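# Press the gauge pin on the magnet-marked post

## Task

Find the post of the checking fixture that has the yellow magnet on it, and press that post's gauge pin fully home, keeping it there for at least one second; after that the spring is free to return it. None of the other three pins may be disturbed, and the magnet must not be moved.

## Robot and tools

Robot: two six-joint arms, left_arm and right_arm, each with a two-finger parallel gripper (85 mm maximum opening) and a wrist camera. The cameras are cam_left_wrist and cam_right_wrist, both 896x504 pixels. Left_arm's base is at about (+0.060, +0.928, 0) m in the scene frame and right_arm's at about (-0.064, -0.817, 0) m.

Frames. Scene frame: origin at table height halfway between the arms, +z up, +x outward over the table, left_arm on the +y side. Reported hand positions (metres), wxyz quaternions and velocities are in that arm's own base frame. Motion offsets, however, run along the current Hand target's own axes. In the gripper frame the fingers point along +z, open and close along y, and a camera block sticks out about 10 cm toward +x. end_effector_position is the point between the closed pads; the fingertips extend about 19 mm past it when closed.

execute_actions(actions, cameras). actions is a list of actions. Each action is a list of at most 15 rows, and each row lasts one 1/30 s step. If fewer rows are given, the last one repeats until 15 steps (0.5 s) are done. Every row holds 18 numbers in [-1, 1], always for both arms: left dx, dy, dz, rx, ry, rz, gripper position, force_limit, speed, then the same nine for the right arm. dx..rz are an offset, not a pose: they are measured from the Hand target as it was when that action began (not from the previous row), along that target's axes. Scale: 1.0 equals 0.6 m or 180 degrees; rx, ry, rz form one rotation vector. Sending the same offset in a later action moves the arm further. Six zeros re-request the current Hand target. Gripper position: +1 fully open, about -0.8 pads touching, -1 closes until blocked. force_limit sets motor strength; speed runs from about 20 mm/s (-1) through 85 (0) to 150 (+1). Both start at +1. To leave a gripper unchanged, repeat the values last sent, since 0 is itself a command. cameras lists which images come back; [] gives none, and an unknown name invalidates the call.

move(target, speed, blend, stop_force, zero, blocking, cameras). target is one 18-number row laid out as above, or a list of up to 15 such rows; every row is an offset from the same starting Hand targets, not from the row before. The gripper goes along a straight line toward it. speed: m/s, 0.002 to 4.2, default 0.25 (rotation at most twice that in rad/s); one value or one per target. blend: corner rounding in metres for a list. stop_force: 6 to 120 N, shared by both arms; an arm stops when its wrist sensor feels that much push against its travel, then backs off slightly. It is unreliable if the gripper rotates during the move, and must be omitted when pulling an arm away from something it presses on. zero (only with stop_force): true re-zeros moving arms first; false keeps the old zero. blocking=false returns after 0.5 s while the move continues; it cannot be combined with stop_force. A move lasts at most 10 s. Its result adds a "move:" line giving the ending (done, off_target, moving, held, fault) and limits such as paced (pose clipped) or held (steps withheld).

wait(seconds 0 to 10) lets time pass with the last commands held. stop() brakes a running move. zoom_image(camera, region=[x0, y0, x1, y1] in pixels, at most 504x504) enlarges part of the latest image of a wrist camera. zero_wrist_force(arm) tares that arm's force sensor. read_manual gives licence text only. finished_scene(scene) ends the scene irreversibly; call it only once the goal holds.

Result lines. Hand target is the last commanded pose after clipping; offsets count from it, and the gripper often stops a little short of it. Tool commands shows current gripper commands. object_status: 0 moving, 1 blocked while opening, 2 blocked while closing (a grip), 3 reached the requested position. position_measured is in counts: 3 open, about 78 is 60 mm, 130 is 40 mm, 180 is 20 mm, 230 pads together. Joint velocities may read "within noise". Joint torques include the arm's own weight. Wrist force and torque are along the gripper axes; a third line shows the peak since the last report. A MOTOR HOT line warns of heating; at 85 °C the arm is braked for 30 to 60 s. Action results may also list intermediate hand positions.

Limits and hazards. Per control step the commanded orientation is clipped to within 32 degrees of the actual one. Motion lags commands by about 0.2 s. A contact torque above a joint's limit (wrist joints 98.4 N m) or a net outside force near 150 N (plus or minus 25) freezes that arm for 10 s. Arms are stiff: aiming even slightly beyond a firm surface can fault, so approach the pin slowly, use stop_force, and aim only a little past the expected travel. A clearance check keeps the arms apart but not always; any hard contact between arms can fail the scene. Avoid paths close to an arm's own base. Avoid hitting things, slamming, over-pressing, dropping anything, and anything ending up off the table. Do not touch the magnet or the other three pins. Stretched arms and sustained pushing heat the motors, and thinking time also runs the simulation.

Each tool is called in YAML: its name, and indented under it one key for each argument.

## Session

execute_actions:
  actions: []

Scene clock: 0.00 s.
left_arm: end_effector_position=(+1.6020, +0.5513, +0.3701) position_measured=3 object_status=3 end_effector_quat_wxyz=(-0.049, +0.940, +0.190, +0.279) | right_arm: end_effector_position=(+0.4481, +0.4679, +0.3319) position_measured=3 object_status=3 end_effector_quat_wxyz=(-0.272, +0.502, +0.649, +0.503)
Joint positions: left_arm=[0.193 -0.686 0.985 -2.439 -1.472 -3.319] | right_arm=[4.007 -1.969 -2.772 1.193 2.076 2.519]
Joint velocities: within noise
Joint torques (N m): no reading
Motor temperatures (°C): left_arm=[24 35 26 39 34 34] | right_arm=[28 36 36 37 34 38]
Wrist force (N): no reading
Wrist torque (N m): no reading
Wrist force, peak (N): no reading
Hand target: left_arm +1.6020, +0.5513, +0.3701; -0.049, +0.940, +0.190, +0.279 | right_arm +0.4481, +0.4679, +0.3319; -0.272, +0.502, +0.649, +0.503
Tool commands: left_gripper/position=+1.0 left_gripper/force_limit=+1.0 left_gripper/speed=+1.0 right_gripper/position=+1.0 right_gripper/force_limit=+1.0 right_gripper/speed=+1.0
camera_calibration:
cam_left_wrist: T_world_to_cam=[[0.280319, -0.958405, -0.0536817, 0.116011], [-0.933413, -0.259108, -0.248199, 1.75322], [0.223966, 0.119682, -0.967221, 0.0591923], [0, 0, 0, 1]] pos_world=[1.5907, 0.558373, 0.498626]
cam_right_wrist: T_world_to_cam=[[0.956613, -0.13676, 0.257272, -0.433465], [0.120637, -0.61784, -0.776995, 0.502422], [0.265214, 0.774319, -0.574535, -0.162484], [0, 0, 0, 1]] pos_world=[0.39714, 0.37695, 0.408545]

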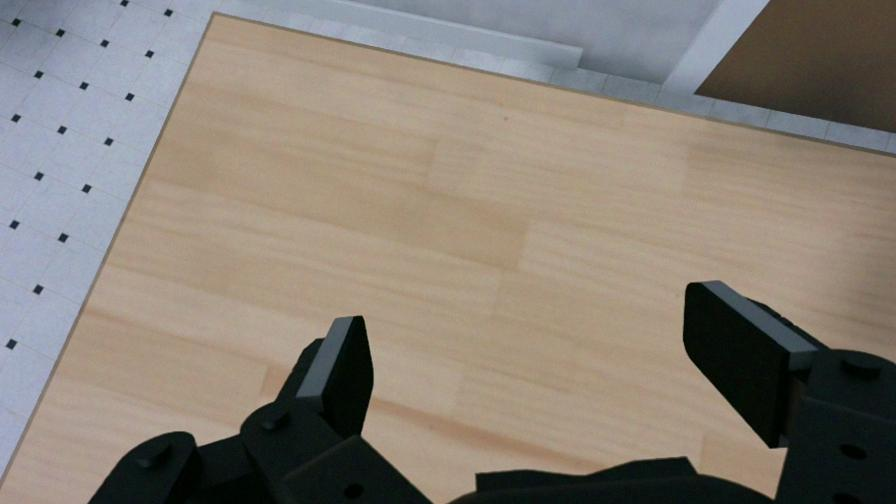

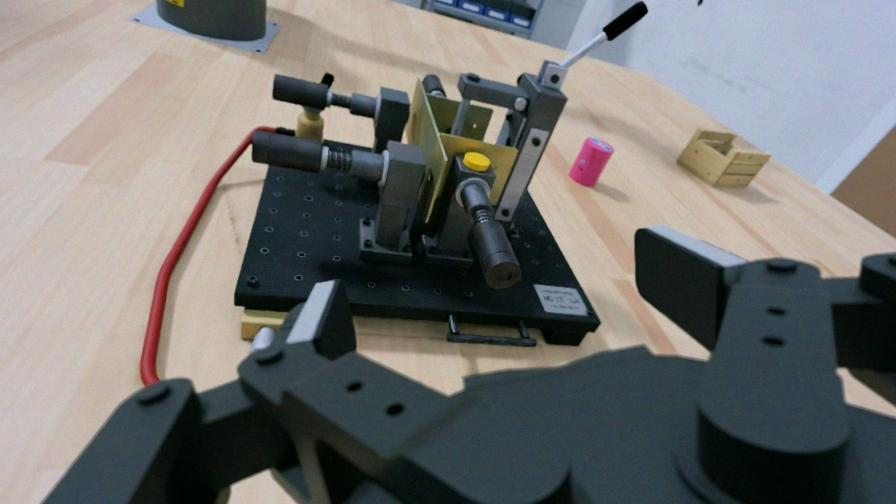

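move:
  target: [0,0,0,0,0,0,1,1,1,-0.246,0.083,0.213,0.0271,0.1212,0.1219,-1,-1,0]

zoom_image:
  camera: "cam_right_wrist"
  region: [300, 100, 600, 300]

Scene clock: 2.43 s.
left_arm: end_effector_position=(+1.6020, +0.5513, +0.3701) position_measured=3 object_status=3 end_effector_quat_wxyz=(-0.049, +0.940, +0.190, +0.279) | right_arm: end_effector_position=(+0.5066, +0.4973, +0.2539) position_measured=232 object_status=3 end_effector_quat_wxyz=(-0.387, +0.507, +0.583, +0.502)
Joint positions: left_arm=[0.193 -0.686 0.985 -2.439 -1.472 -3.319] | right_arm=[3.874 -2.296 -2.61 1.492 2.332 2.753]
Joint velocities: within noise
Joint torques (N m): left_arm=[2.32 -272.81 -107.86 -11.2 1 -0.03] | right_arm=[23.73 152.96 -23.38 3.15 -2.19 -6.91]
Motor temperatures (°C): left_arm=[24 35 26 39 34 34] | right_arm=[28 36 36 37 34 38]
Wrist force (N): left_arm=[0.6 -0.2 0.0] | right_arm=[-0.5 -0.1 -1.0]
Wrist torque (N m): left_arm=[-0.03 -0.08 0.00] | right_arm=[-0.29 0.20 -0.32]
Wrist force, peak (N): left_arm=[0.7 -0.5 -0.3] | right_arm=[-14.5 5.7 7.3]
Hand target: left_arm +1.6020, +0.5513, +0.3701; -0.049, +0.940, +0.190, +0.279 | right_arm +0.5066, +0.4973, +0.2539; -0.387, +0.507, +0.583, +0.502 (not the last commanded pose)
Off the commanded pose: left_arm 0.000 m, 0 deg | right_arm 0.100 m, 16 deg.
move: held (right_arm; a check stopped the path); limits=held
pose unreachable (right arm): on one or more control steps of this call, first in action 0 (counted from 0), this arm could not follow its commanded pose, so it was not sent that pose on those steps. It may still have moved: this result reports where it is.
cause: moving toward the commanded pose would bring two parts of the arm too close to each other (its gripper and another part of the arm, with joints 4 (wrist 1) to 6 (wrist 3) between them).
camera_calibration:
cam_left_wrist: T_world_to_cam=[[0.280319, -0.958405, -0.0536817, 0.116011], [-0.933413, -0.259108, -0.248199, 1.75322], [0.223966, 0.119682, -0.967221, 0.0591923], [0, 0, 0, 1]] pos_world=[1.5907, 0.558373, 0.498626]
cam_right_wrist: T_world_to_cam=[[0.991544, -0.121219, 0.0463292, -0.437198], [-0.0155615, -0.465497, -0.884913, 0.473561], [0.128835, 0.876709, -0.463447, -0.255575], [0, 0, 0, 1]] pos_world=[0.473797, 0.391509, 0.320869]

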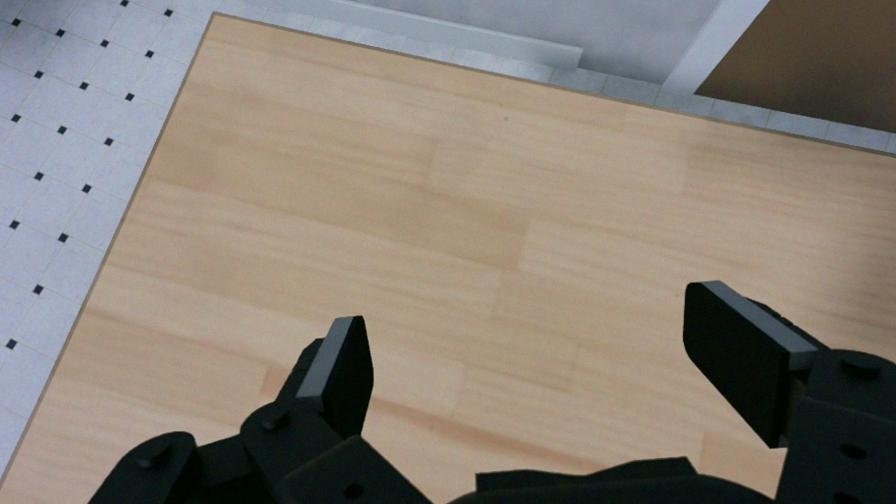

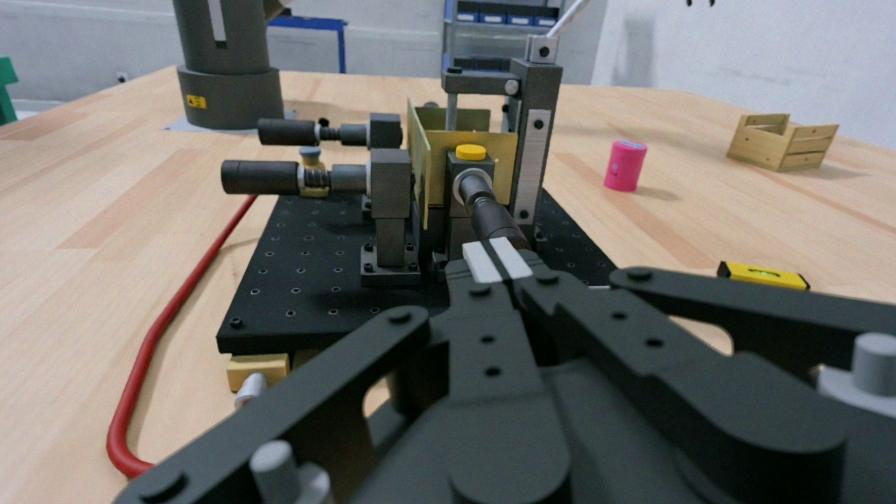

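Scaled by 1.680 from the camera's 896x504 image, which has a finer 1280x720 frame.

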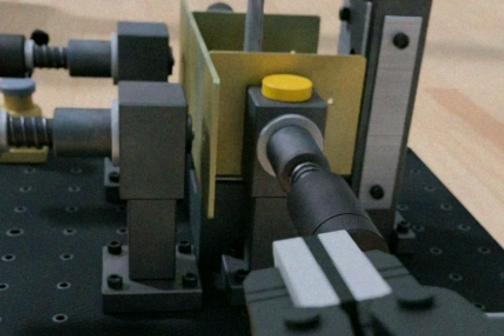

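move:
  target: [0,0,0,0,0,0,1,1,1,-0.121,0.067,0.2355,0,0,0,-1,-1,0]
  cameras: ["cam_right_wrist"]

zoom_image:
  camera: "cam_right_wrist"
  region: [350, 100, 650, 300]

Scene clock: 4.53 s.
left_arm: end_effector_position=(+1.6020, +0.5513, +0.3701) position_measured=3 object_status=3 end_effector_quat_wxyz=(-0.049, +0.940, +0.190, +0.279) | right_arm: end_effector_position=(+0.5676, +0.6200, +0.1644) position_measured=232 object_status=3 end_effector_quat_wxyz=(-0.387, +0.507, +0.583, +0.502)
Joint positions: left_arm=[0.193 -0.686 0.985 -2.439 -1.472 -3.319] | right_arm=[3.959 -2.434 -2.427 1.467 2.25 2.782]
Joint velocities: within noise
Joint torques (N m): left_arm=[0.94 -277.54 -107.98 -11.25 2.41 0.41] | right_arm=[24.08 131.06 9.49 1.53 -4.15 4.83]
Motor temperatures (°C): left_arm=[24 35 26 39 34 34] | right_arm=[28 36 36 37 34 38]
Wrist force (N): left_arm=[0.0 -0.1 -0.1] | right_arm=[-1.1 -1.2 -0.4]
Wrist torque (N m): left_arm=[-0.01 0.02 0.00] | right_arm=[-0.34 0.50 -0.23]
Wrist force, peak (N): left_arm=[0.6 0.1 -0.1] | right_arm=[0.7 -1.0 -3.4]
Hand target: left_arm +1.6020, +0.5513, +0.3701; -0.049, +0.940, +0.190, +0.279 | right_arm +0.5676, +0.6202, +0.1643; -0.387, +0.507, +0.583, +0.502
Off the commanded pose: left_arm 0.000 m, 0 deg | right_arm 0.000 m, 0 deg.
move: done
camera_calibration:
cam_right_wrist: T_world_to_cam=[[0.991545, -0.121171, 0.0464349, -0.478613], [-0.0154644, -0.465632, -0.884843, 0.452426], [0.128839, 0.876644, -0.463569, -0.412412], [0, 0, 0, 1]] pos_world=[0.534698, 0.514208, 0.231369]
Images, in order (width x height): cam_right_wrist 896x504.

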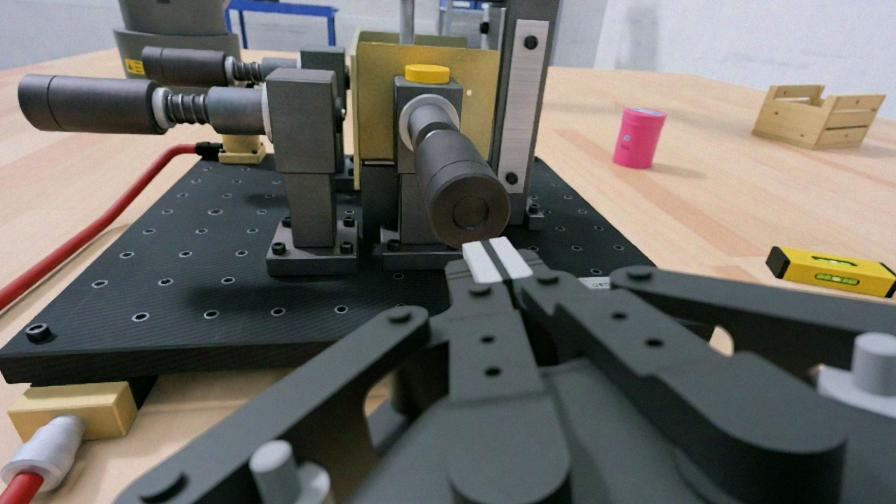

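Scaled by 1.680 from the camera's 896x504 image, which has a finer 1280x720 frame.

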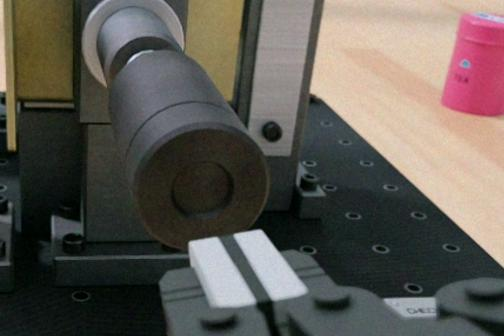

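move:
  target: [0,0,0,0,0,0,1,1,1,0.0305,-0.0027,0.1467,0,0,0,-1,-1,0]
  speed: 0.03
  stop_force: 55
  cameras: ["cam_right_wrist"]

zoom_image:
  camera: "cam_right_wrist"
  region: [300, 50, 600, 250]

Scene clock: 7.67 s.
left_arm: end_effector_position=(+1.6020, +0.5513, +0.3701) position_measured=3 object_status=3 end_effector_quat_wxyz=(-0.049, +0.940, +0.190, +0.279) | right_arm: end_effector_position=(+0.5666, +0.6791, +0.1647) position_measured=232 object_status=3 end_effector_quat_wxyz=(-0.388, +0.507, +0.584, +0.502)
Joint positions: left_arm=[0.193 -0.686 0.985 -2.439 -1.472 -3.319] | right_arm=[4.024 -2.428 -2.383 1.429 2.188 2.802]
Joint velocities: within noise
Joint torques (N m): left_arm=[1.55 -283.25 -109.26 -11.53 3.57 1.1] | right_arm=[10.47 165.39 6.79 5.63 0.19 -0.44]
Motor temperatures (°C): left_arm=[24 35 26 39 34 34] | right_arm=[28 36 36 37 34 38]
Wrist force (N): left_arm=[0.5 -0.2 0.0] | right_arm=[-2.8 -0.9 -11.5]
Wrist torque (N m): left_arm=[-0.02 -0.07 0.00] | right_arm=[-0.21 0.40 -0.16]
Wrist force, peak (N): left_arm=[0.7 -0.2 -0.2] | right_arm=[-25.4 -8.4 -156.1]
Hand target: left_arm +1.6020, +0.5513, +0.3701; -0.049, +0.940, +0.190, +0.279 | right_arm +0.5666, +0.6791, +0.1647; -0.388, +0.507, +0.584, +0.502 (not the last commanded pose)
Tool commands: left_gripper/position=+1.0 left_gripper/force_limit=+1.0 left_gripper/speed=+1.0 right_gripper/position=-1.0 right_gripper/force_limit=-1.0 right_gripper/speed=+0.003922
Off the commanded pose: left_arm 0.000 m, 0 deg | right_arm 0.031 m, 0 deg.
FORCE FAULT: contact force on the right arm reached its limit, and that arm stopped. The contact can be on any part of that arm, not only on its tool. That arm's remaining commands of this call were not run. That arm is still stopped at the end of this call. That arm stays stopped for about 10 more seconds. Until then a move that you send moves the other arm only, and its call returns only when the move has ended. Once the stop has ended, the next robot result says so. If the stop ends while you think or write, that arm runs what you send next, counted from a new Hand target: where the arm stands when the stop ends. While its stop runs, that arm takes no new command, but its gripper still runs the gripper command that each later call begins with. Until it ends, the stop uses up actions while you think or wait. An arm that is not stopped still takes commands.
move: fault (right_arm)
camera_calibration:
cam_right_wrist: T_world_to_cam=[[0.991733, -0.119523, 0.0466928, -0.471778], [-0.0143765, -0.465079, -0.885152, 0.479374], [0.127512, 0.877163, -0.462953, -0.463715], [0, 0, 0, 1]] pos_world=[0.533899, 0.573312, 0.23167]
Images, in order (width x height): cam_right_wrist 896x504.

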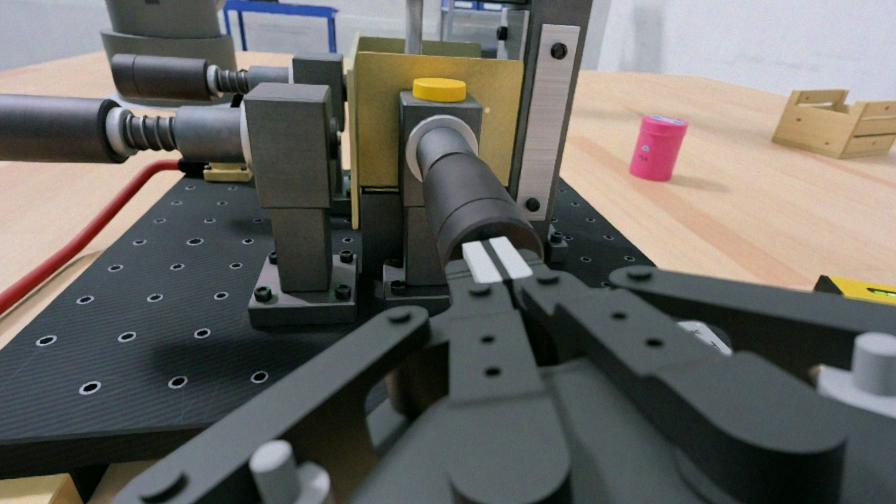

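Scaled by 1.680 from the camera's 896x504 image, which has a finer 1280x720 frame.

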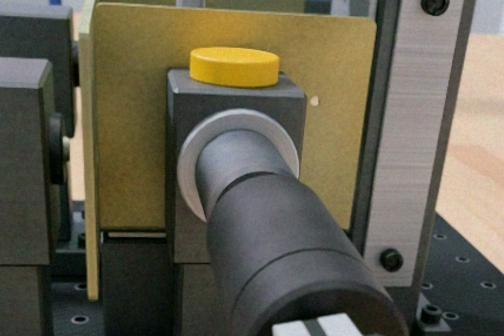

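wait:
  seconds: 10
  cameras: []

wait:
  seconds: 0.7
  cameras: []

Scene clock: 17.90 s.
left_arm: end_effector_position=(+1.6020, +0.5513, +0.3701) position_measured=3 object_status=3 end_effector_quat_wxyz=(-0.049, +0.940, +0.190, +0.279) | right_arm: end_effector_position=(+0.5666, +0.6791, +0.1647) position_measured=232 object_status=3 end_effector_quat_wxyz=(-0.388, +0.507, +0.584, +0.502)
Joint positions: left_arm=[0.193 -0.686 0.985 -2.439 -1.472 -3.319] | right_arm=[4.024 -2.428 -2.383 1.429 2.188 2.802]
Joint velocities: within noise
Joint torques (N m): left_arm=[7.67 -289.42 -115.74 -10.41 5.68 2.22] | right_arm=[11.17 162.78 6.55 6.12 -0.04 -0.42]
Motor temperatures (°C): left_arm=[24 35 26 39 34 34] | right_arm=[28 35 36 37 34 38]
Wrist force (N): left_arm=[0.2 -0.3 -0.4] | right_arm=[-2.1 -1.1 -10.7]
Wrist torque (N m): left_arm=[-0.04 -0.03 -0.01] | right_arm=[-0.26 0.29 -0.17]
Wrist force, peak (N): left_arm=[0.7 -0.3 -0.3] | right_arm=[-2.5 -1.1 -11.1]
Hand target: left_arm +1.6020, +0.5513, +0.3701; -0.049, +0.940, +0.190, +0.279 | right_arm +0.5666, +0.6791, +0.1647; -0.388, +0.507, +0.584, +0.502 (not the last commanded pose)
Tool commands: left_gripper/position=+1.0 left_gripper/force_limit=+1.0 left_gripper/speed=+1.0 right_gripper/position=-1.0 right_gripper/force_limit=-1.0 right_gripper/speed=+0.003922
Off the commanded pose: left_arm 0.000 m, 0 deg | right_arm 0.031 m, 0 deg.
FORCE FAULT, CONTINUED: the right arm's stop, for the force fault that an earlier result reported, is over. The rest of the stop counts as 19 of the actions that you can send in this scene. During its stop the right arm's controller moved it back a little. That arm's target is now where it stood when the stop ended, not its last command. That arm accepts commands again.
wait: 10.00 s; at rest from the start
No camera images: "cameras" was empty.

Scene clock: 18.60 s.
left_arm: end_effector_position=(+1.6020, +0.5513, +0.3701) position_measured=3 object_status=3 end_effector_quat_wxyz=(-0.049, +0.940, +0.190, +0.279) | right_arm: end_effector_position=(+0.5666, +0.6791, +0.1647) position_measured=232 object_status=3 end_effector_quat_wxyz=(-0.388, +0.507, +0.584, +0.502)
Joint positions: left_arm=[0.193 -0.686 0.985 -2.439 -1.472 -3.319] | right_arm=[4.024 -2.428 -2.383 1.429 2.188 2.802]
Joint velocities: within noise
Joint torques (N m): left_arm=[5.59 -290.79 -118.16 -10.05 4.6 2.48] | right_arm=[1.84 164.57 -1 6.88 1.47 -0.46]
Motor temperatures (°C): left_arm=[24 35 26 39 34 34] | right_arm=[28 35 36 37 34 38]
Wrist force (N): left_arm=[0.3 -0.3 -0.1] | right_arm=[-2.4 -1.1 -10.4]
Wrist torque (N m): left_arm=[-0.05 -0.04 0.00] | right_arm=[-0.25 0.33 -0.16]
Wrist force, peak (N): left_arm=[0.5 -0.3 -0.1] | right_arm=[-2.4 -1.2 -11.1]
Hand target: left_arm +1.6020, +0.5513, +0.3701; -0.049, +0.940, +0.190, +0.279 | right_arm +0.5666, +0.6791, +0.1647; -0.388, +0.507, +0.584, +0.502 (not the last commanded pose)
Tool commands: left_gripper/position=+1.0 left_gripper/force_limit=+1.0 left_gripper/speed=+1.0 right_gripper/position=-1.0 right_gripper/force_limit=-1.0 right_gripper/speed=+0.003922
Off the commanded pose: left_arm 0.000 m, 0 deg | right_arm 0.031 m, 0 deg.
wait: 0.70 s; at rest by 0.17 s
No camera images: "cameras" was empty.

move:
  target: [0,0,0,0,0,0,1,1,1,0.0041,-0.0004,0.0196,0,0,0,-1,-1,0]
  speed: 0.005
  stop_force: 25
  cameras: []

wait:
  seconds: 1.3
  cameras: ["cam_right_wrist"]

Scene clock: 20.37 s.
left_arm: end_effector_position=(+1.6020, +0.5513, +0.3701) position_measured=3 object_status=3 end_effector_quat_wxyz=(-0.049, +0.940, +0.190, +0.279) | right_arm: end_effector_position=(+0.5666, +0.6810, +0.1647) position_measured=232 object_status=3 end_effector_quat_wxyz=(-0.388, +0.507, +0.584, +0.502)
Joint positions: left_arm=[0.193 -0.686 0.985 -2.439 -1.472 -3.319] | right_arm=[4.026 -2.428 -2.382 1.427 2.186 2.803]
Joint velocities: within noise
Joint torques (N m): left_arm=[9.62 -283.54 -121.12 -11.39 5.59 2.16] | right_arm=[1.5 164.62 9.89 5.9 6.53 -4.62]
Motor temperatures (°C): left_arm=[24 35 26 39 34 34] | right_arm=[28 35 36 37 34 38]
Wrist force (N): left_arm=[0.2 -0.2 -0.1] | right_arm=[-4.7 -3.3 -40.1]
Wrist torque (N m): left_arm=[-0.03 -0.02 0.00] | right_arm=[-0.15 0.45 -0.18]
Wrist force, peak (N): left_arm=[0.6 -0.1 -0.2] | right_arm=[-8.3 -2.4 -55.1]
Hand target: left_arm +1.6020, +0.5513, +0.3701; -0.049, +0.940, +0.190, +0.279 | right_arm +0.5666, +0.6810, +0.1647; -0.388, +0.507, +0.584, +0.502 (not the last commanded pose)
Off the commanded pose: left_arm 0.000 m, 0 deg | right_arm 0.010 m, 0 deg.
move: contact (right_arm)
No camera images: "cameras" was empty.

Scene clock: 21.67 s.
left_arm: end_effector_position=(+1.6020, +0.5513, +0.3701) position_measured=3 object_status=3 end_effector_quat_wxyz=(-0.049, +0.940, +0.190, +0.279) | right_arm: end_effector_position=(+0.5666, +0.6810, +0.1647) position_measured=232 object_status=3 end_effector_quat_wxyz=(-0.388, +0.507, +0.584, +0.502)
Joint positions: left_arm=[0.193 -0.686 0.985 -2.439 -1.472 -3.319] | right_arm=[4.026 -2.428 -2.382 1.427 2.186 2.803]
Joint velocities: within noise
Joint torques (N m): left_arm=[8.57 -282.03 -120.32 -10.92 4.74 1.85] | right_arm=[1.33 156.7 9.58 6.37 5.32 -5.9]
Motor temperatures (°C): left_arm=[24 35 26 38 34 34] | right_arm=[28 35 36 37 34 38]
Wrist force (N): left_arm=[0.1 0.0 0.2] | right_arm=[-4.2 -2.9 -37.6]
Wrist torque (N m): left_arm=[0.01 0.00 -0.01] | right_arm=[-0.09 0.48 -0.18]
Wrist force, peak (N): left_arm=[0.5 -0.1 -0.5] | right_arm=[-5.2 -3.2 -39.7]
Hand target: left_arm +1.6020, +0.5513, +0.3701; -0.049, +0.940, +0.190, +0.279 | right_arm +0.5666, +0.6810, +0.1647; -0.388, +0.507, +0.584, +0.502 (not the last commanded pose)
Tool commands: left_gripper/position=+1.0 left_gripper/force_limit=+1.0 left_gripper/speed=+1.0 right_gripper/position=-1.0 right_gripper/force_limit=-1.0 right_gripper/speed=+0.0
Off the commanded pose: left_arm 0.000 m, 0 deg | right_arm 0.010 m, 0 deg.
wait: 1.30 s; at rest by 0.17 s
camera_calibration:
cam_right_wrist: T_world_to_cam=[[0.99172, -0.119609, 0.0467399, -0.471513], [-0.0143748, -0.465078, -0.885153, 0.480122], [0.12761, 0.877152, -0.462947, -0.465388], [0, 0, 0, 1]] pos_world=[0.533899, 0.575112, 0.23157]
Images, in order (width x height): cam_right_wrist 896x504.

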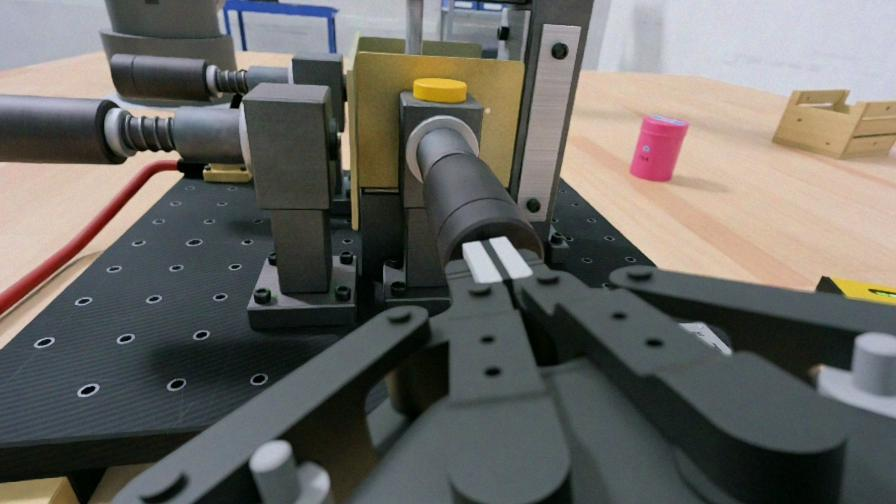

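move:
  target: [0,0,0,0,0,0,1,1,1,-0.0305,0.0027,-0.1467,0,0,0,-1,-1,0]
  speed: 0.1
  cameras: []

finished_scene:
  scene: 2

Scene clock: 23.27 s.
left_arm: end_effector_position=(+1.6020, +0.5513, +0.3701) position_measured=3 object_status=3 end_effector_quat_wxyz=(-0.049, +0.940, +0.190, +0.279) | right_arm: end_effector_position=(+0.5667, +0.5912, +0.1645) position_measured=232 object_status=3 end_effector_quat_wxyz=(-0.388, +0.507, +0.584, +0.502)
Joint positions: left_arm=[0.193 -0.686 0.985 -2.439 -1.472 -3.319] | right_arm=[3.925 -2.438 -2.448 1.484 2.284 2.771]
Joint velocities: within noise
Joint torques (N m): left_arm=[11.24 -290.26 -118.38 -10.8 5.76 2.29] | right_arm=[-19.53 134.17 -16.25 12.65 7.5 -7.87]
Motor temperatures (°C): left_arm=[24 35 26 38 34 34] | right_arm=[28 35 36 37 34 38]
Wrist force (N): left_arm=[0.4 -0.4 -0.2] | right_arm=[0.1 -0.7 0.1]
Wrist torque (N m): left_arm=[-0.07 -0.05 -0.01] | right_arm=[-0.29 0.28 -0.27]
Wrist force, peak (N): left_arm=[0.4 -0.3 -0.4] | right_arm=[-4.1 -2.8 -37.6]
Hand target: left_arm +1.6020, +0.5513, +0.3701; -0.049, +0.940, +0.190, +0.279 | right_arm +0.5667, +0.5910, +0.1645; -0.388, +0.507, +0.584, +0.502
Off the commanded pose: left_arm 0.000 m, 0 deg | right_arm 0.000 m, 0 deg.
move: done
No camera images: "cameras" was empty.

The scene is finished: the task was done.


## Next scene

The same job, from a new start.

execute_actions:
  actions: []

Scene clock: 0.00 s.
left_arm: end_effector_position=(+0.3071, -0.4220, +0.1602) position_measured=3 object_status=3 end_effector_quat_wxyz=(+0.066, +0.956, -0.074, +0.275) | right_arm: end_effector_position=(+0.4900, -0.3027, +0.2369) position_measured=3 object_status=3 end_effector_quat_wxyz=(+0.548, -0.467, -0.511, -0.471)
Joint positions: left_arm=[-1.763 -1.739 2.857 -2.766 -1.003 1.555] | right_arm=[2.511 -2.074 -2.06 -2.212 2.389 -0.015]
Joint velocities: within noise
Joint torques (N m): no reading
Motor temperatures (°C): left_arm=[24 35 26 38 34 33] | right_arm=[28 35 35 36 33 38]
Wrist force (N): no reading
Wrist torque (N m): no reading
Wrist force, peak (N): no reading
Hand target: left_arm +0.3071, -0.4220, +0.1602; +0.066, +0.956, -0.074, +0.275 | right_arm +0.4900, -0.3027, +0.2369; +0.548, -0.467, -0.511, -0.471
Tool commands: left_gripper/position=+1.0 left_gripper/force_limit=+1.0 left_gripper/speed=+1.0 right_gripper/position=+1.0 right_gripper/force_limit=+1.0 right_gripper/speed=+1.0
camera_calibration:
cam_left_wrist: T_world_to_cam=[[-0.285835, -0.958093, 0.0188626, -0.30276], [-0.929607, 0.27245, -0.248197, 0.463413], [0.232657, -0.0884782, -0.968526, 0.172428], [0, 0, 0, 1]] pos_world=[0.304136, -0.401073, 0.28773]
cam_right_wrist: T_world_to_cam=[[0.978979, 0.0562001, -0.196068, -0.399553], [-0.174505, -0.266853, -0.947807, 0.238768], [-0.105588, 0.962097, -0.251436, 0.530477], [0, 0, 0, 1]] pos_world=[0.488832, -0.424199, 0.281347]

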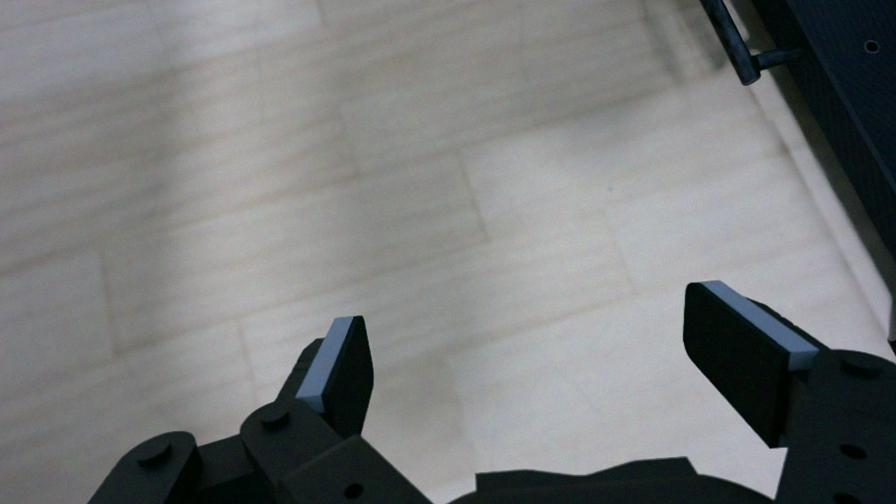

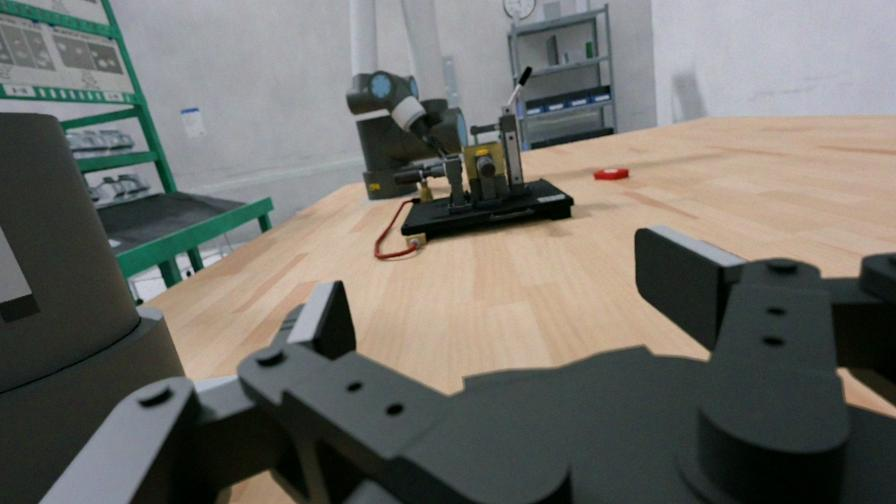

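zoom_image:
  camera: "cam_right_wrist"
  region: [370, 60, 600, 260]

Scaled by 2.191 from the camera's 896x504 image, which has a finer 1280x720 frame.

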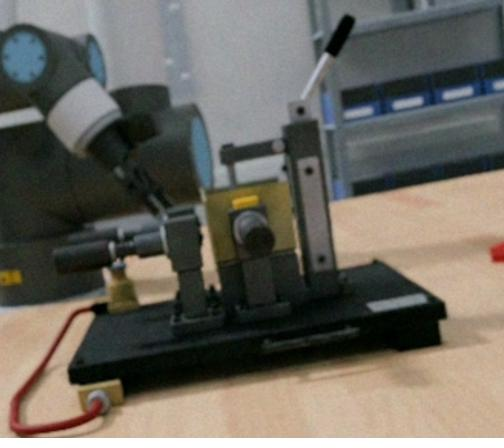

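move:
  target: [0,0,0,0,0,0,1,1,1,0.042,0.5,0.53,0,-0.067,0,-1,-1,0]
  speed: 0.5
  cameras: ["cam_right_wrist"]

Scene clock: 3.07 s.
left_arm: end_effector_position=(+0.3071, -0.4220, +0.1602) position_measured=3 object_status=3 end_effector_quat_wxyz=(+0.066, +0.956, -0.074, +0.275) | right_arm: end_effector_position=(+0.7503, +0.0482, +0.2666) position_measured=232 object_status=3 end_effector_quat_wxyz=(+0.491, -0.513, -0.566, -0.419)
Joint positions: left_arm=[-1.763 -1.739 2.857 -2.766 -1.003 1.555] | right_arm=[3.042 -1.926 -2.17 -1.543 2.861 0.656]
Joint velocities: within noise
Joint torques (N m): left_arm=[6.22 -9.83 -55.77 -8.97 3.33 -1.08] | right_arm=[19.6 148.74 44.3 11.34 -0.97 5.71]
Motor temperatures (°C): left_arm=[24 35 26 38 34 33] | right_arm=[28 35 35 36 33 38]
Wrist force (N): left_arm=[-0.1 0.2 -0.4] | right_arm=[-0.7 0.0 1.0]
Wrist torque (N m): left_arm=[0.04 0.02 0.00] | right_arm=[0.28 0.22 -0.06]
Wrist force, peak (N): left_arm=[0.1 -0.4 -0.4] | right_arm=[0.7 2.7 4.5]
Hand target: left_arm +0.3071, -0.4220, +0.1602; +0.066, +0.956, -0.074, +0.275 | right_arm +0.7503, +0.0482, +0.2666; +0.491, -0.513, -0.566, -0.419
Off the commanded pose: left_arm 0.000 m, 0 deg | right_arm 0.000 m, 0 deg.
move: done
camera_calibration:
cam_right_wrist: T_world_to_cam=[[0.983548, 0.023276, -0.179143, -0.674639], [-0.148697, -0.45881, -0.876004, 0.376672], [-0.102582, 0.888229, -0.447801, 0.281536], [0, 0, 0, 1]] pos_world=[0.748431, -0.0615451, 0.335181]
Images, in order (width x height): cam_right_wrist 896x504.

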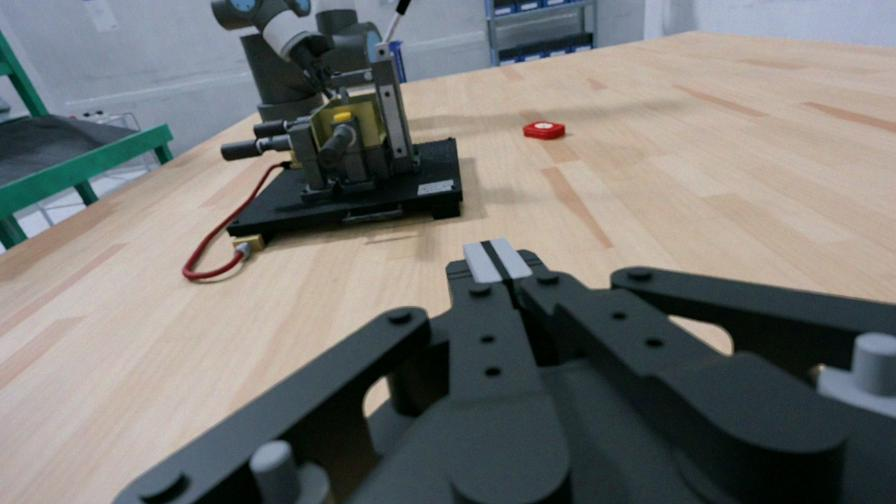

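move:
  target: [0,0,0,0,0,0,1,1,1,0.042,-0.272,0.9,0,0,0,-1,-1,0]
  speed: 0.4
  cameras: ["cam_right_wrist"]

zoom_image:
  camera: "cam_right_wrist"
  region: [300, 50, 600, 250]

Scene clock: 6.90 s.
left_arm: end_effector_position=(+0.3071, -0.4220, +0.1602) position_measured=3 object_status=3 end_effector_quat_wxyz=(+0.066, +0.956, -0.074, +0.275) | right_arm: end_effector_position=(+0.5211, +0.5607, +0.2062) position_measured=232 object_status=3 end_effector_quat_wxyz=(+0.491, -0.513, -0.566, -0.419)
Joint positions: left_arm=[-1.763 -1.739 2.857 -2.766 -1.003 1.555] | right_arm=[3.868 -1.891 -2.322 -2.362 3.761 -0.209]
Joint velocities: within noise
Joint torques (N m): left_arm=[3.8 -9.73 -58.16 -7.73 3.49 -0.98] | right_arm=[19.94 128.47 61.56 -3.01 4 -8.46]
Motor temperatures (°C): left_arm=[24 35 26 38 34 33] | right_arm=[28 35 35 36 33 38]
Wrist force (N): left_arm=[-0.1 0.1 0.1] | right_arm=[-0.1 0.3 1.7]
Wrist torque (N m): left_arm=[0.01 0.01 0.00] | right_arm=[0.41 0.11 -0.11]
Wrist force, peak (N): left_arm=[0.4 0.1 -0.4] | right_arm=[0.0 0.6 5.7]
Hand target: left_arm +0.3071, -0.4220, +0.1602; +0.066, +0.956, -0.074, +0.275 | right_arm +0.5211, +0.5608, +0.2062; +0.491, -0.513, -0.566, -0.419
Off the commanded pose: left_arm 0.000 m, 0 deg | right_arm 0.000 m, 0 deg.
move: done
camera_calibration:
cam_right_wrist: T_world_to_cam=[[0.983543, 0.0231191, -0.179191, -0.471857], [-0.148803, -0.458874, -0.875952, 0.525023], [-0.102478, 0.8882, -0.447882, -0.224303], [0, 0, 0, 1]] pos_world=[0.51923, 0.451054, 0.274881]
Images, in order (width x height): cam_right_wrist 896x504.

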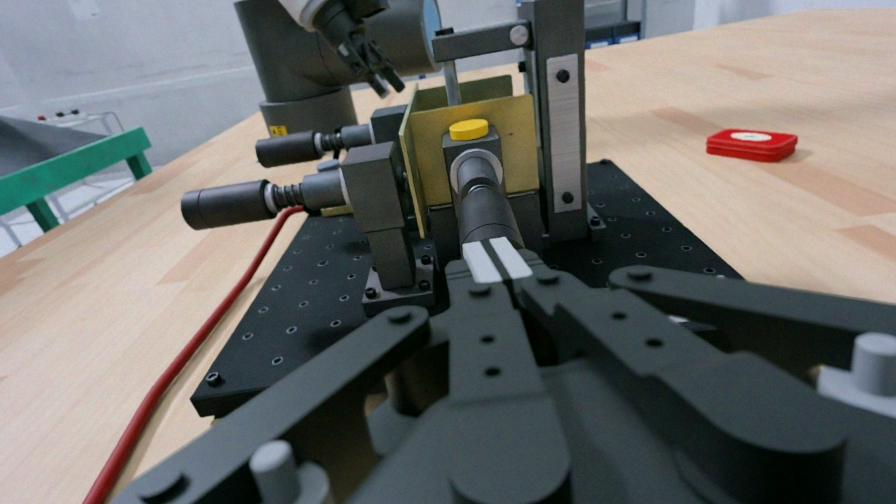

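Scaled by 1.680 from the camera's 896x504 image, which has a finer 1280x720 frame.

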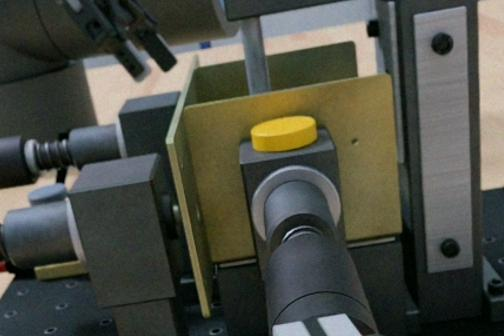

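move:
  target: [0,0,0,0,0,0,1,1,1,-0.058,0.0157,0.066,0,0,0,-1,-1,0]
  cameras: ["cam_right_wrist"]

zoom_image:
  camera: "cam_right_wrist"
  region: [350, 100, 650, 300]

Scene clock: 8.30 s.
left_arm: end_effector_position=(+0.3071, -0.4220, +0.1602) position_measured=3 object_status=3 end_effector_quat_wxyz=(+0.066, +0.956, -0.074, +0.275) | right_arm: end_effector_position=(+0.5251, +0.5946, +0.1651) position_measured=232 object_status=3 end_effector_quat_wxyz=(+0.491, -0.513, -0.566, -0.419)
Joint positions: left_arm=[-1.763 -1.739 2.857 -2.766 -1.003 1.555] | right_arm=[3.906 -1.959 -2.313 -2.287 3.798 -0.191]
Joint velocities: within noise
Joint torques (N m): left_arm=[5.69 -12.53 -61.62 -7.96 4 -1.28] | right_arm=[17.33 93.87 55.99 6.67 4.09 6.11]
Motor temperatures (°C): left_arm=[24 35 26 38 34 33] | right_arm=[28 35 35 36 33 38]
Wrist force (N): left_arm=[-0.1 -0.2 -0.1] | right_arm=[1.3 0.4 0.8]
Wrist torque (N m): left_arm=[-0.02 0.03 0.00] | right_arm=[0.34 -0.24 -0.08]
Wrist force, peak (N): left_arm=[0.3 -0.3 0.0] | right_arm=[0.2 0.8 1.9]
Hand target: left_arm +0.3071, -0.4220, +0.1602; +0.066, +0.956, -0.074, +0.275 | right_arm +0.5251, +0.5947, +0.1650; +0.491, -0.513, -0.566, -0.419
Off the commanded pose: left_arm 0.000 m, 0 deg | right_arm 0.000 m, 0 deg.
move: done
camera_calibration:
cam_right_wrist: T_world_to_cam=[[0.983544, 0.0231026, -0.179187, -0.483933], [-0.148793, -0.458994, -0.875891, 0.505211], [-0.102481, 0.888139, -0.448003, -0.272351], [0, 0, 0, 1]] pos_world=[0.52323, 0.484954, 0.233781]
Images, in order (width x height): cam_right_wrist 896x504.

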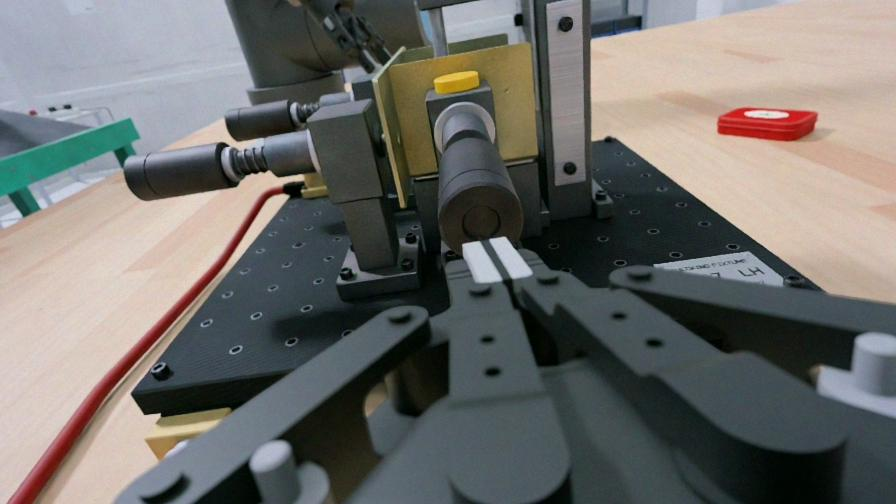

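Scaled by 1.680 from the camera's 896x504 image, which has a finer 1280x720 frame.

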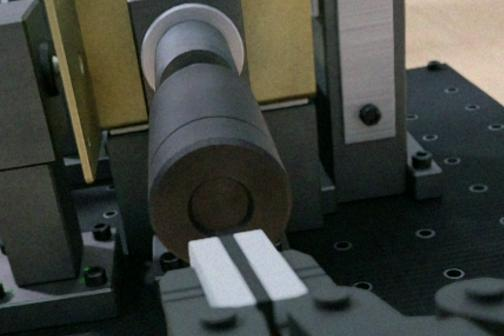

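move:
  target: [0,0,0,0,0,0,1,1,1,0.0136,0.006,0.0795,0,0,0,-1,-1,0]
  speed: 0.05
  stop_force: 25
  cameras: []

move:
  target: [0,0,0,0,0,0,1,1,1,0.0042,0.0018,0.0246,0,0,0,-1,-1,0]
  speed: 0.005
  stop_force: 25
  cameras: []

wait:
  seconds: 1.2
  cameras: ["cam_right_wrist"]

Scene clock: 10.70 s.
left_arm: end_effector_position=(+0.3071, -0.4220, +0.1602) position_measured=3 object_status=3 end_effector_quat_wxyz=(+0.066, +0.956, -0.074, +0.275) | right_arm: end_effector_position=(+0.5228, +0.6432, +0.1650) position_measured=232 object_status=3 end_effector_quat_wxyz=(+0.491, -0.513, -0.566, -0.419)
Joint positions: left_arm=[-1.763 -1.739 2.857 -2.766 -1.003 1.555] | right_arm=[3.965 -1.971 -2.288 -2.282 3.855 -0.166]
Joint velocities: within noise
Joint torques (N m): left_arm=[10.89 -5.99 -64.67 -7.27 3.7 -1.64] | right_arm=[27.33 104.76 58.4 6.04 2.87 6.09]
Motor temperatures (°C): left_arm=[24 35 26 38 34 33] | right_arm=[28 35 35 36 33 38]
Wrist force (N): left_arm=[0.1 -0.1 0.0] | right_arm=[0.0 0.4 -10.6]
Wrist torque (N m): left_arm=[-0.02 -0.02 0.00] | right_arm=[0.10 -0.22 0.00]
Wrist force, peak (N): left_arm=[-0.2 -0.1 -0.4] | right_arm=[0.7 1.3 -10.8]
Hand target: left_arm +0.3071, -0.4220, +0.1602; +0.066, +0.956, -0.074, +0.275 | right_arm +0.5228, +0.6432, +0.1650; +0.491, -0.513, -0.566, -0.419
Off the commanded pose: left_arm 0.000 m, 0 deg | right_arm 0.000 m, 0 deg.
move: done
No camera images: "cameras" was empty.

Scene clock: 13.07 s.
left_arm: end_effector_position=(+0.3071, -0.4220, +0.1602) position_measured=3 object_status=3 end_effector_quat_wxyz=(+0.066, +0.956, -0.074, +0.275) | right_arm: end_effector_position=(+0.5225, +0.6495, +0.1650) position_measured=232 object_status=3 end_effector_quat_wxyz=(+0.491, -0.513, -0.566, -0.419)
Joint positions: left_arm=[-1.763 -1.739 2.857 -2.766 -1.003 1.555] | right_arm=[3.972 -1.972 -2.285 -2.282 3.862 -0.164]
Joint velocities: within noise
Joint torques (N m): left_arm=[12.07 -7.75 -65.49 -7.09 3.91 -0.83] | right_arm=[8.75 122.81 51.79 6.29 -5.82 -5.8]
Motor temperatures (°C): left_arm=[24 35 26 38 34 33] | right_arm=[28 35 35 36 33 38]
Wrist force (N): left_arm=[0.2 0.1 -0.2] | right_arm=[2.6 0.8 -42.5]
Wrist torque (N m): left_arm=[0.03 -0.03 0.00] | right_arm=[-0.11 0.08 -0.01]
Wrist force, peak (N): left_arm=[0.5 0.1 -0.3] | right_arm=[2.7 2.0 -54.7]
Hand target: left_arm +0.3071, -0.4220, +0.1602; +0.066, +0.956, -0.074, +0.275 | right_arm +0.5225, +0.6495, +0.1650; +0.491, -0.513, -0.566, -0.419 (not the last commanded pose)
Off the commanded pose: left_arm 0.000 m, 0 deg | right_arm 0.009 m, 0 deg.
move: contact (right_arm)
No camera images: "cameras" was empty.

Scene clock: 14.27 s.
left_arm: end_effector_position=(+0.3071, -0.4220, +0.1602) position_measured=3 object_status=3 end_effector_quat_wxyz=(+0.066, +0.956, -0.074, +0.275) | right_arm: end_effector_position=(+0.5225, +0.6495, +0.1650) position_measured=232 object_status=3 end_effector_quat_wxyz=(+0.491, -0.513, -0.566, -0.419)
Joint positions: left_arm=[-1.763 -1.739 2.857 -2.766 -1.003 1.555] | right_arm=[3.972 -1.972 -2.285 -2.282 3.862 -0.164]
Joint velocities: within noise
Joint torques (N m): left_arm=[8.55 -3.82 -66.79 -7.3 4.42 -0.22] | right_arm=[8.42 135.61 52.02 3.9 -5.3 -6.24]
Motor temperatures (°C): left_arm=[24 35 26 38 34 33] | right_arm=[28 35 35 36 33 38]
Wrist force (N): left_arm=[0.0 0.0 -0.4] | right_arm=[3.5 1.2 -39.9]
Wrist torque (N m): left_arm=[0.00 0.01 0.00] | right_arm=[-0.04 0.08 -0.01]
Wrist force, peak (N): left_arm=[0.0 0.1 -0.5] | right_arm=[3.2 1.1 -42.1]
Hand target: left_arm +0.3071, -0.4220, +0.1602; +0.066, +0.956, -0.074, +0.275 | right_arm +0.5225, +0.6495, +0.1650; +0.491, -0.513, -0.566, -0.419 (not the last commanded pose)
Tool commands: left_gripper/position=+1.0 left_gripper/force_limit=+1.0 left_gripper/speed=+1.0 right_gripper/position=-1.0 right_gripper/force_limit=-1.0 right_gripper/speed=+0.0
Off the commanded pose: left_arm 0.000 m, 0 deg | right_arm 0.009 m, 0 deg.
wait: 1.20 s; at rest by 0.17 s
camera_calibration:
cam_right_wrist: T_world_to_cam=[[0.983544, 0.0231026, -0.179187, -0.48266], [-0.148793, -0.458994, -0.875891, 0.529889], [-0.102481, 0.888139, -0.448003, -0.321332], [0, 0, 0, 1]] pos_world=[0.52063, 0.539754, 0.233681]
Images, in order (width x height): cam_right_wrist 896x504.

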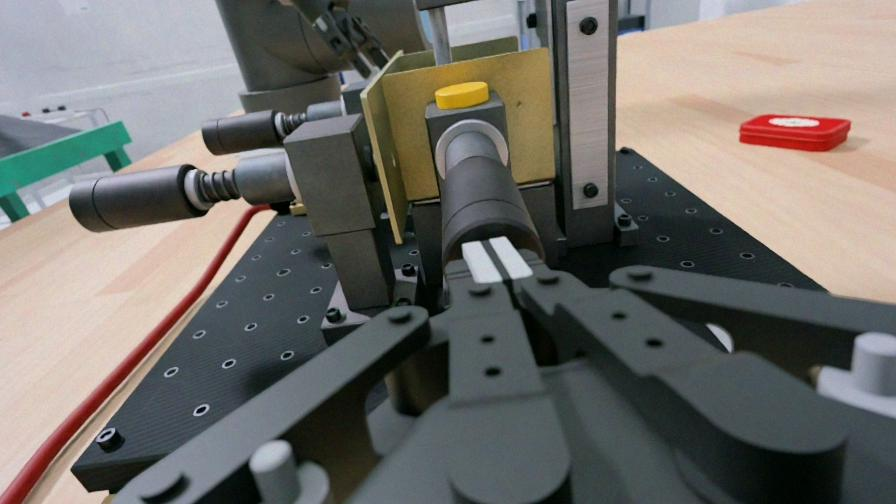

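Bottomed cleanly and held.

move:
  target: [0,0,0,0,0,0,1,1,1,-0.0136,-0.006,-0.0795,0,0,0,-1,-1,0]
  speed: 0.1
  cameras: []

finished_scene:
  scene: 3

Scene clock: 15.43 s.
left_arm: end_effector_position=(+0.3071, -0.4220, +0.1602) position_measured=3 object_status=3 end_effector_quat_wxyz=(+0.066, +0.956, -0.074, +0.275) | right_arm: end_effector_position=(+0.5248, +0.6011, +0.1650) position_measured=232 object_status=3 end_effector_quat_wxyz=(+0.491, -0.513, -0.566, -0.419)
Joint positions: left_arm=[-1.763 -1.739 2.857 -2.766 -1.003 1.555] | right_arm=[3.914 -1.961 -2.31 -2.286 3.805 -0.187]
Joint velocities: within noise
Joint torques (N m): left_arm=[10.11 -2.79 -64.92 -8.34 3.62 -1.11] | right_arm=[-20.51 137.63 27.57 -3.19 -4.35 -7.61]
Motor temperatures (°C): left_arm=[24 35 26 38 34 33] | right_arm=[28 35 35 36 33 38]
Wrist force (N): left_arm=[-0.2 -0.1 0.1] | right_arm=[1.6 0.0 0.5]
Wrist torque (N m): left_arm=[-0.01 0.04 0.00] | right_arm=[0.27 -0.28 -0.08]
Wrist force, peak (N): left_arm=[0.0 0.3 -0.4] | right_arm=[3.8 1.3 -40.3]
Hand target: left_arm +0.3071, -0.4220, +0.1602; +0.066, +0.956, -0.074, +0.275 | right_arm +0.5248, +0.6010, +0.1650; +0.491, -0.513, -0.566, -0.419
Off the commanded pose: left_arm 0.000 m, 0 deg | right_arm 0.000 m, 0 deg.
move: done
No camera images: "cameras" was empty.

The scene is finished: the task was done.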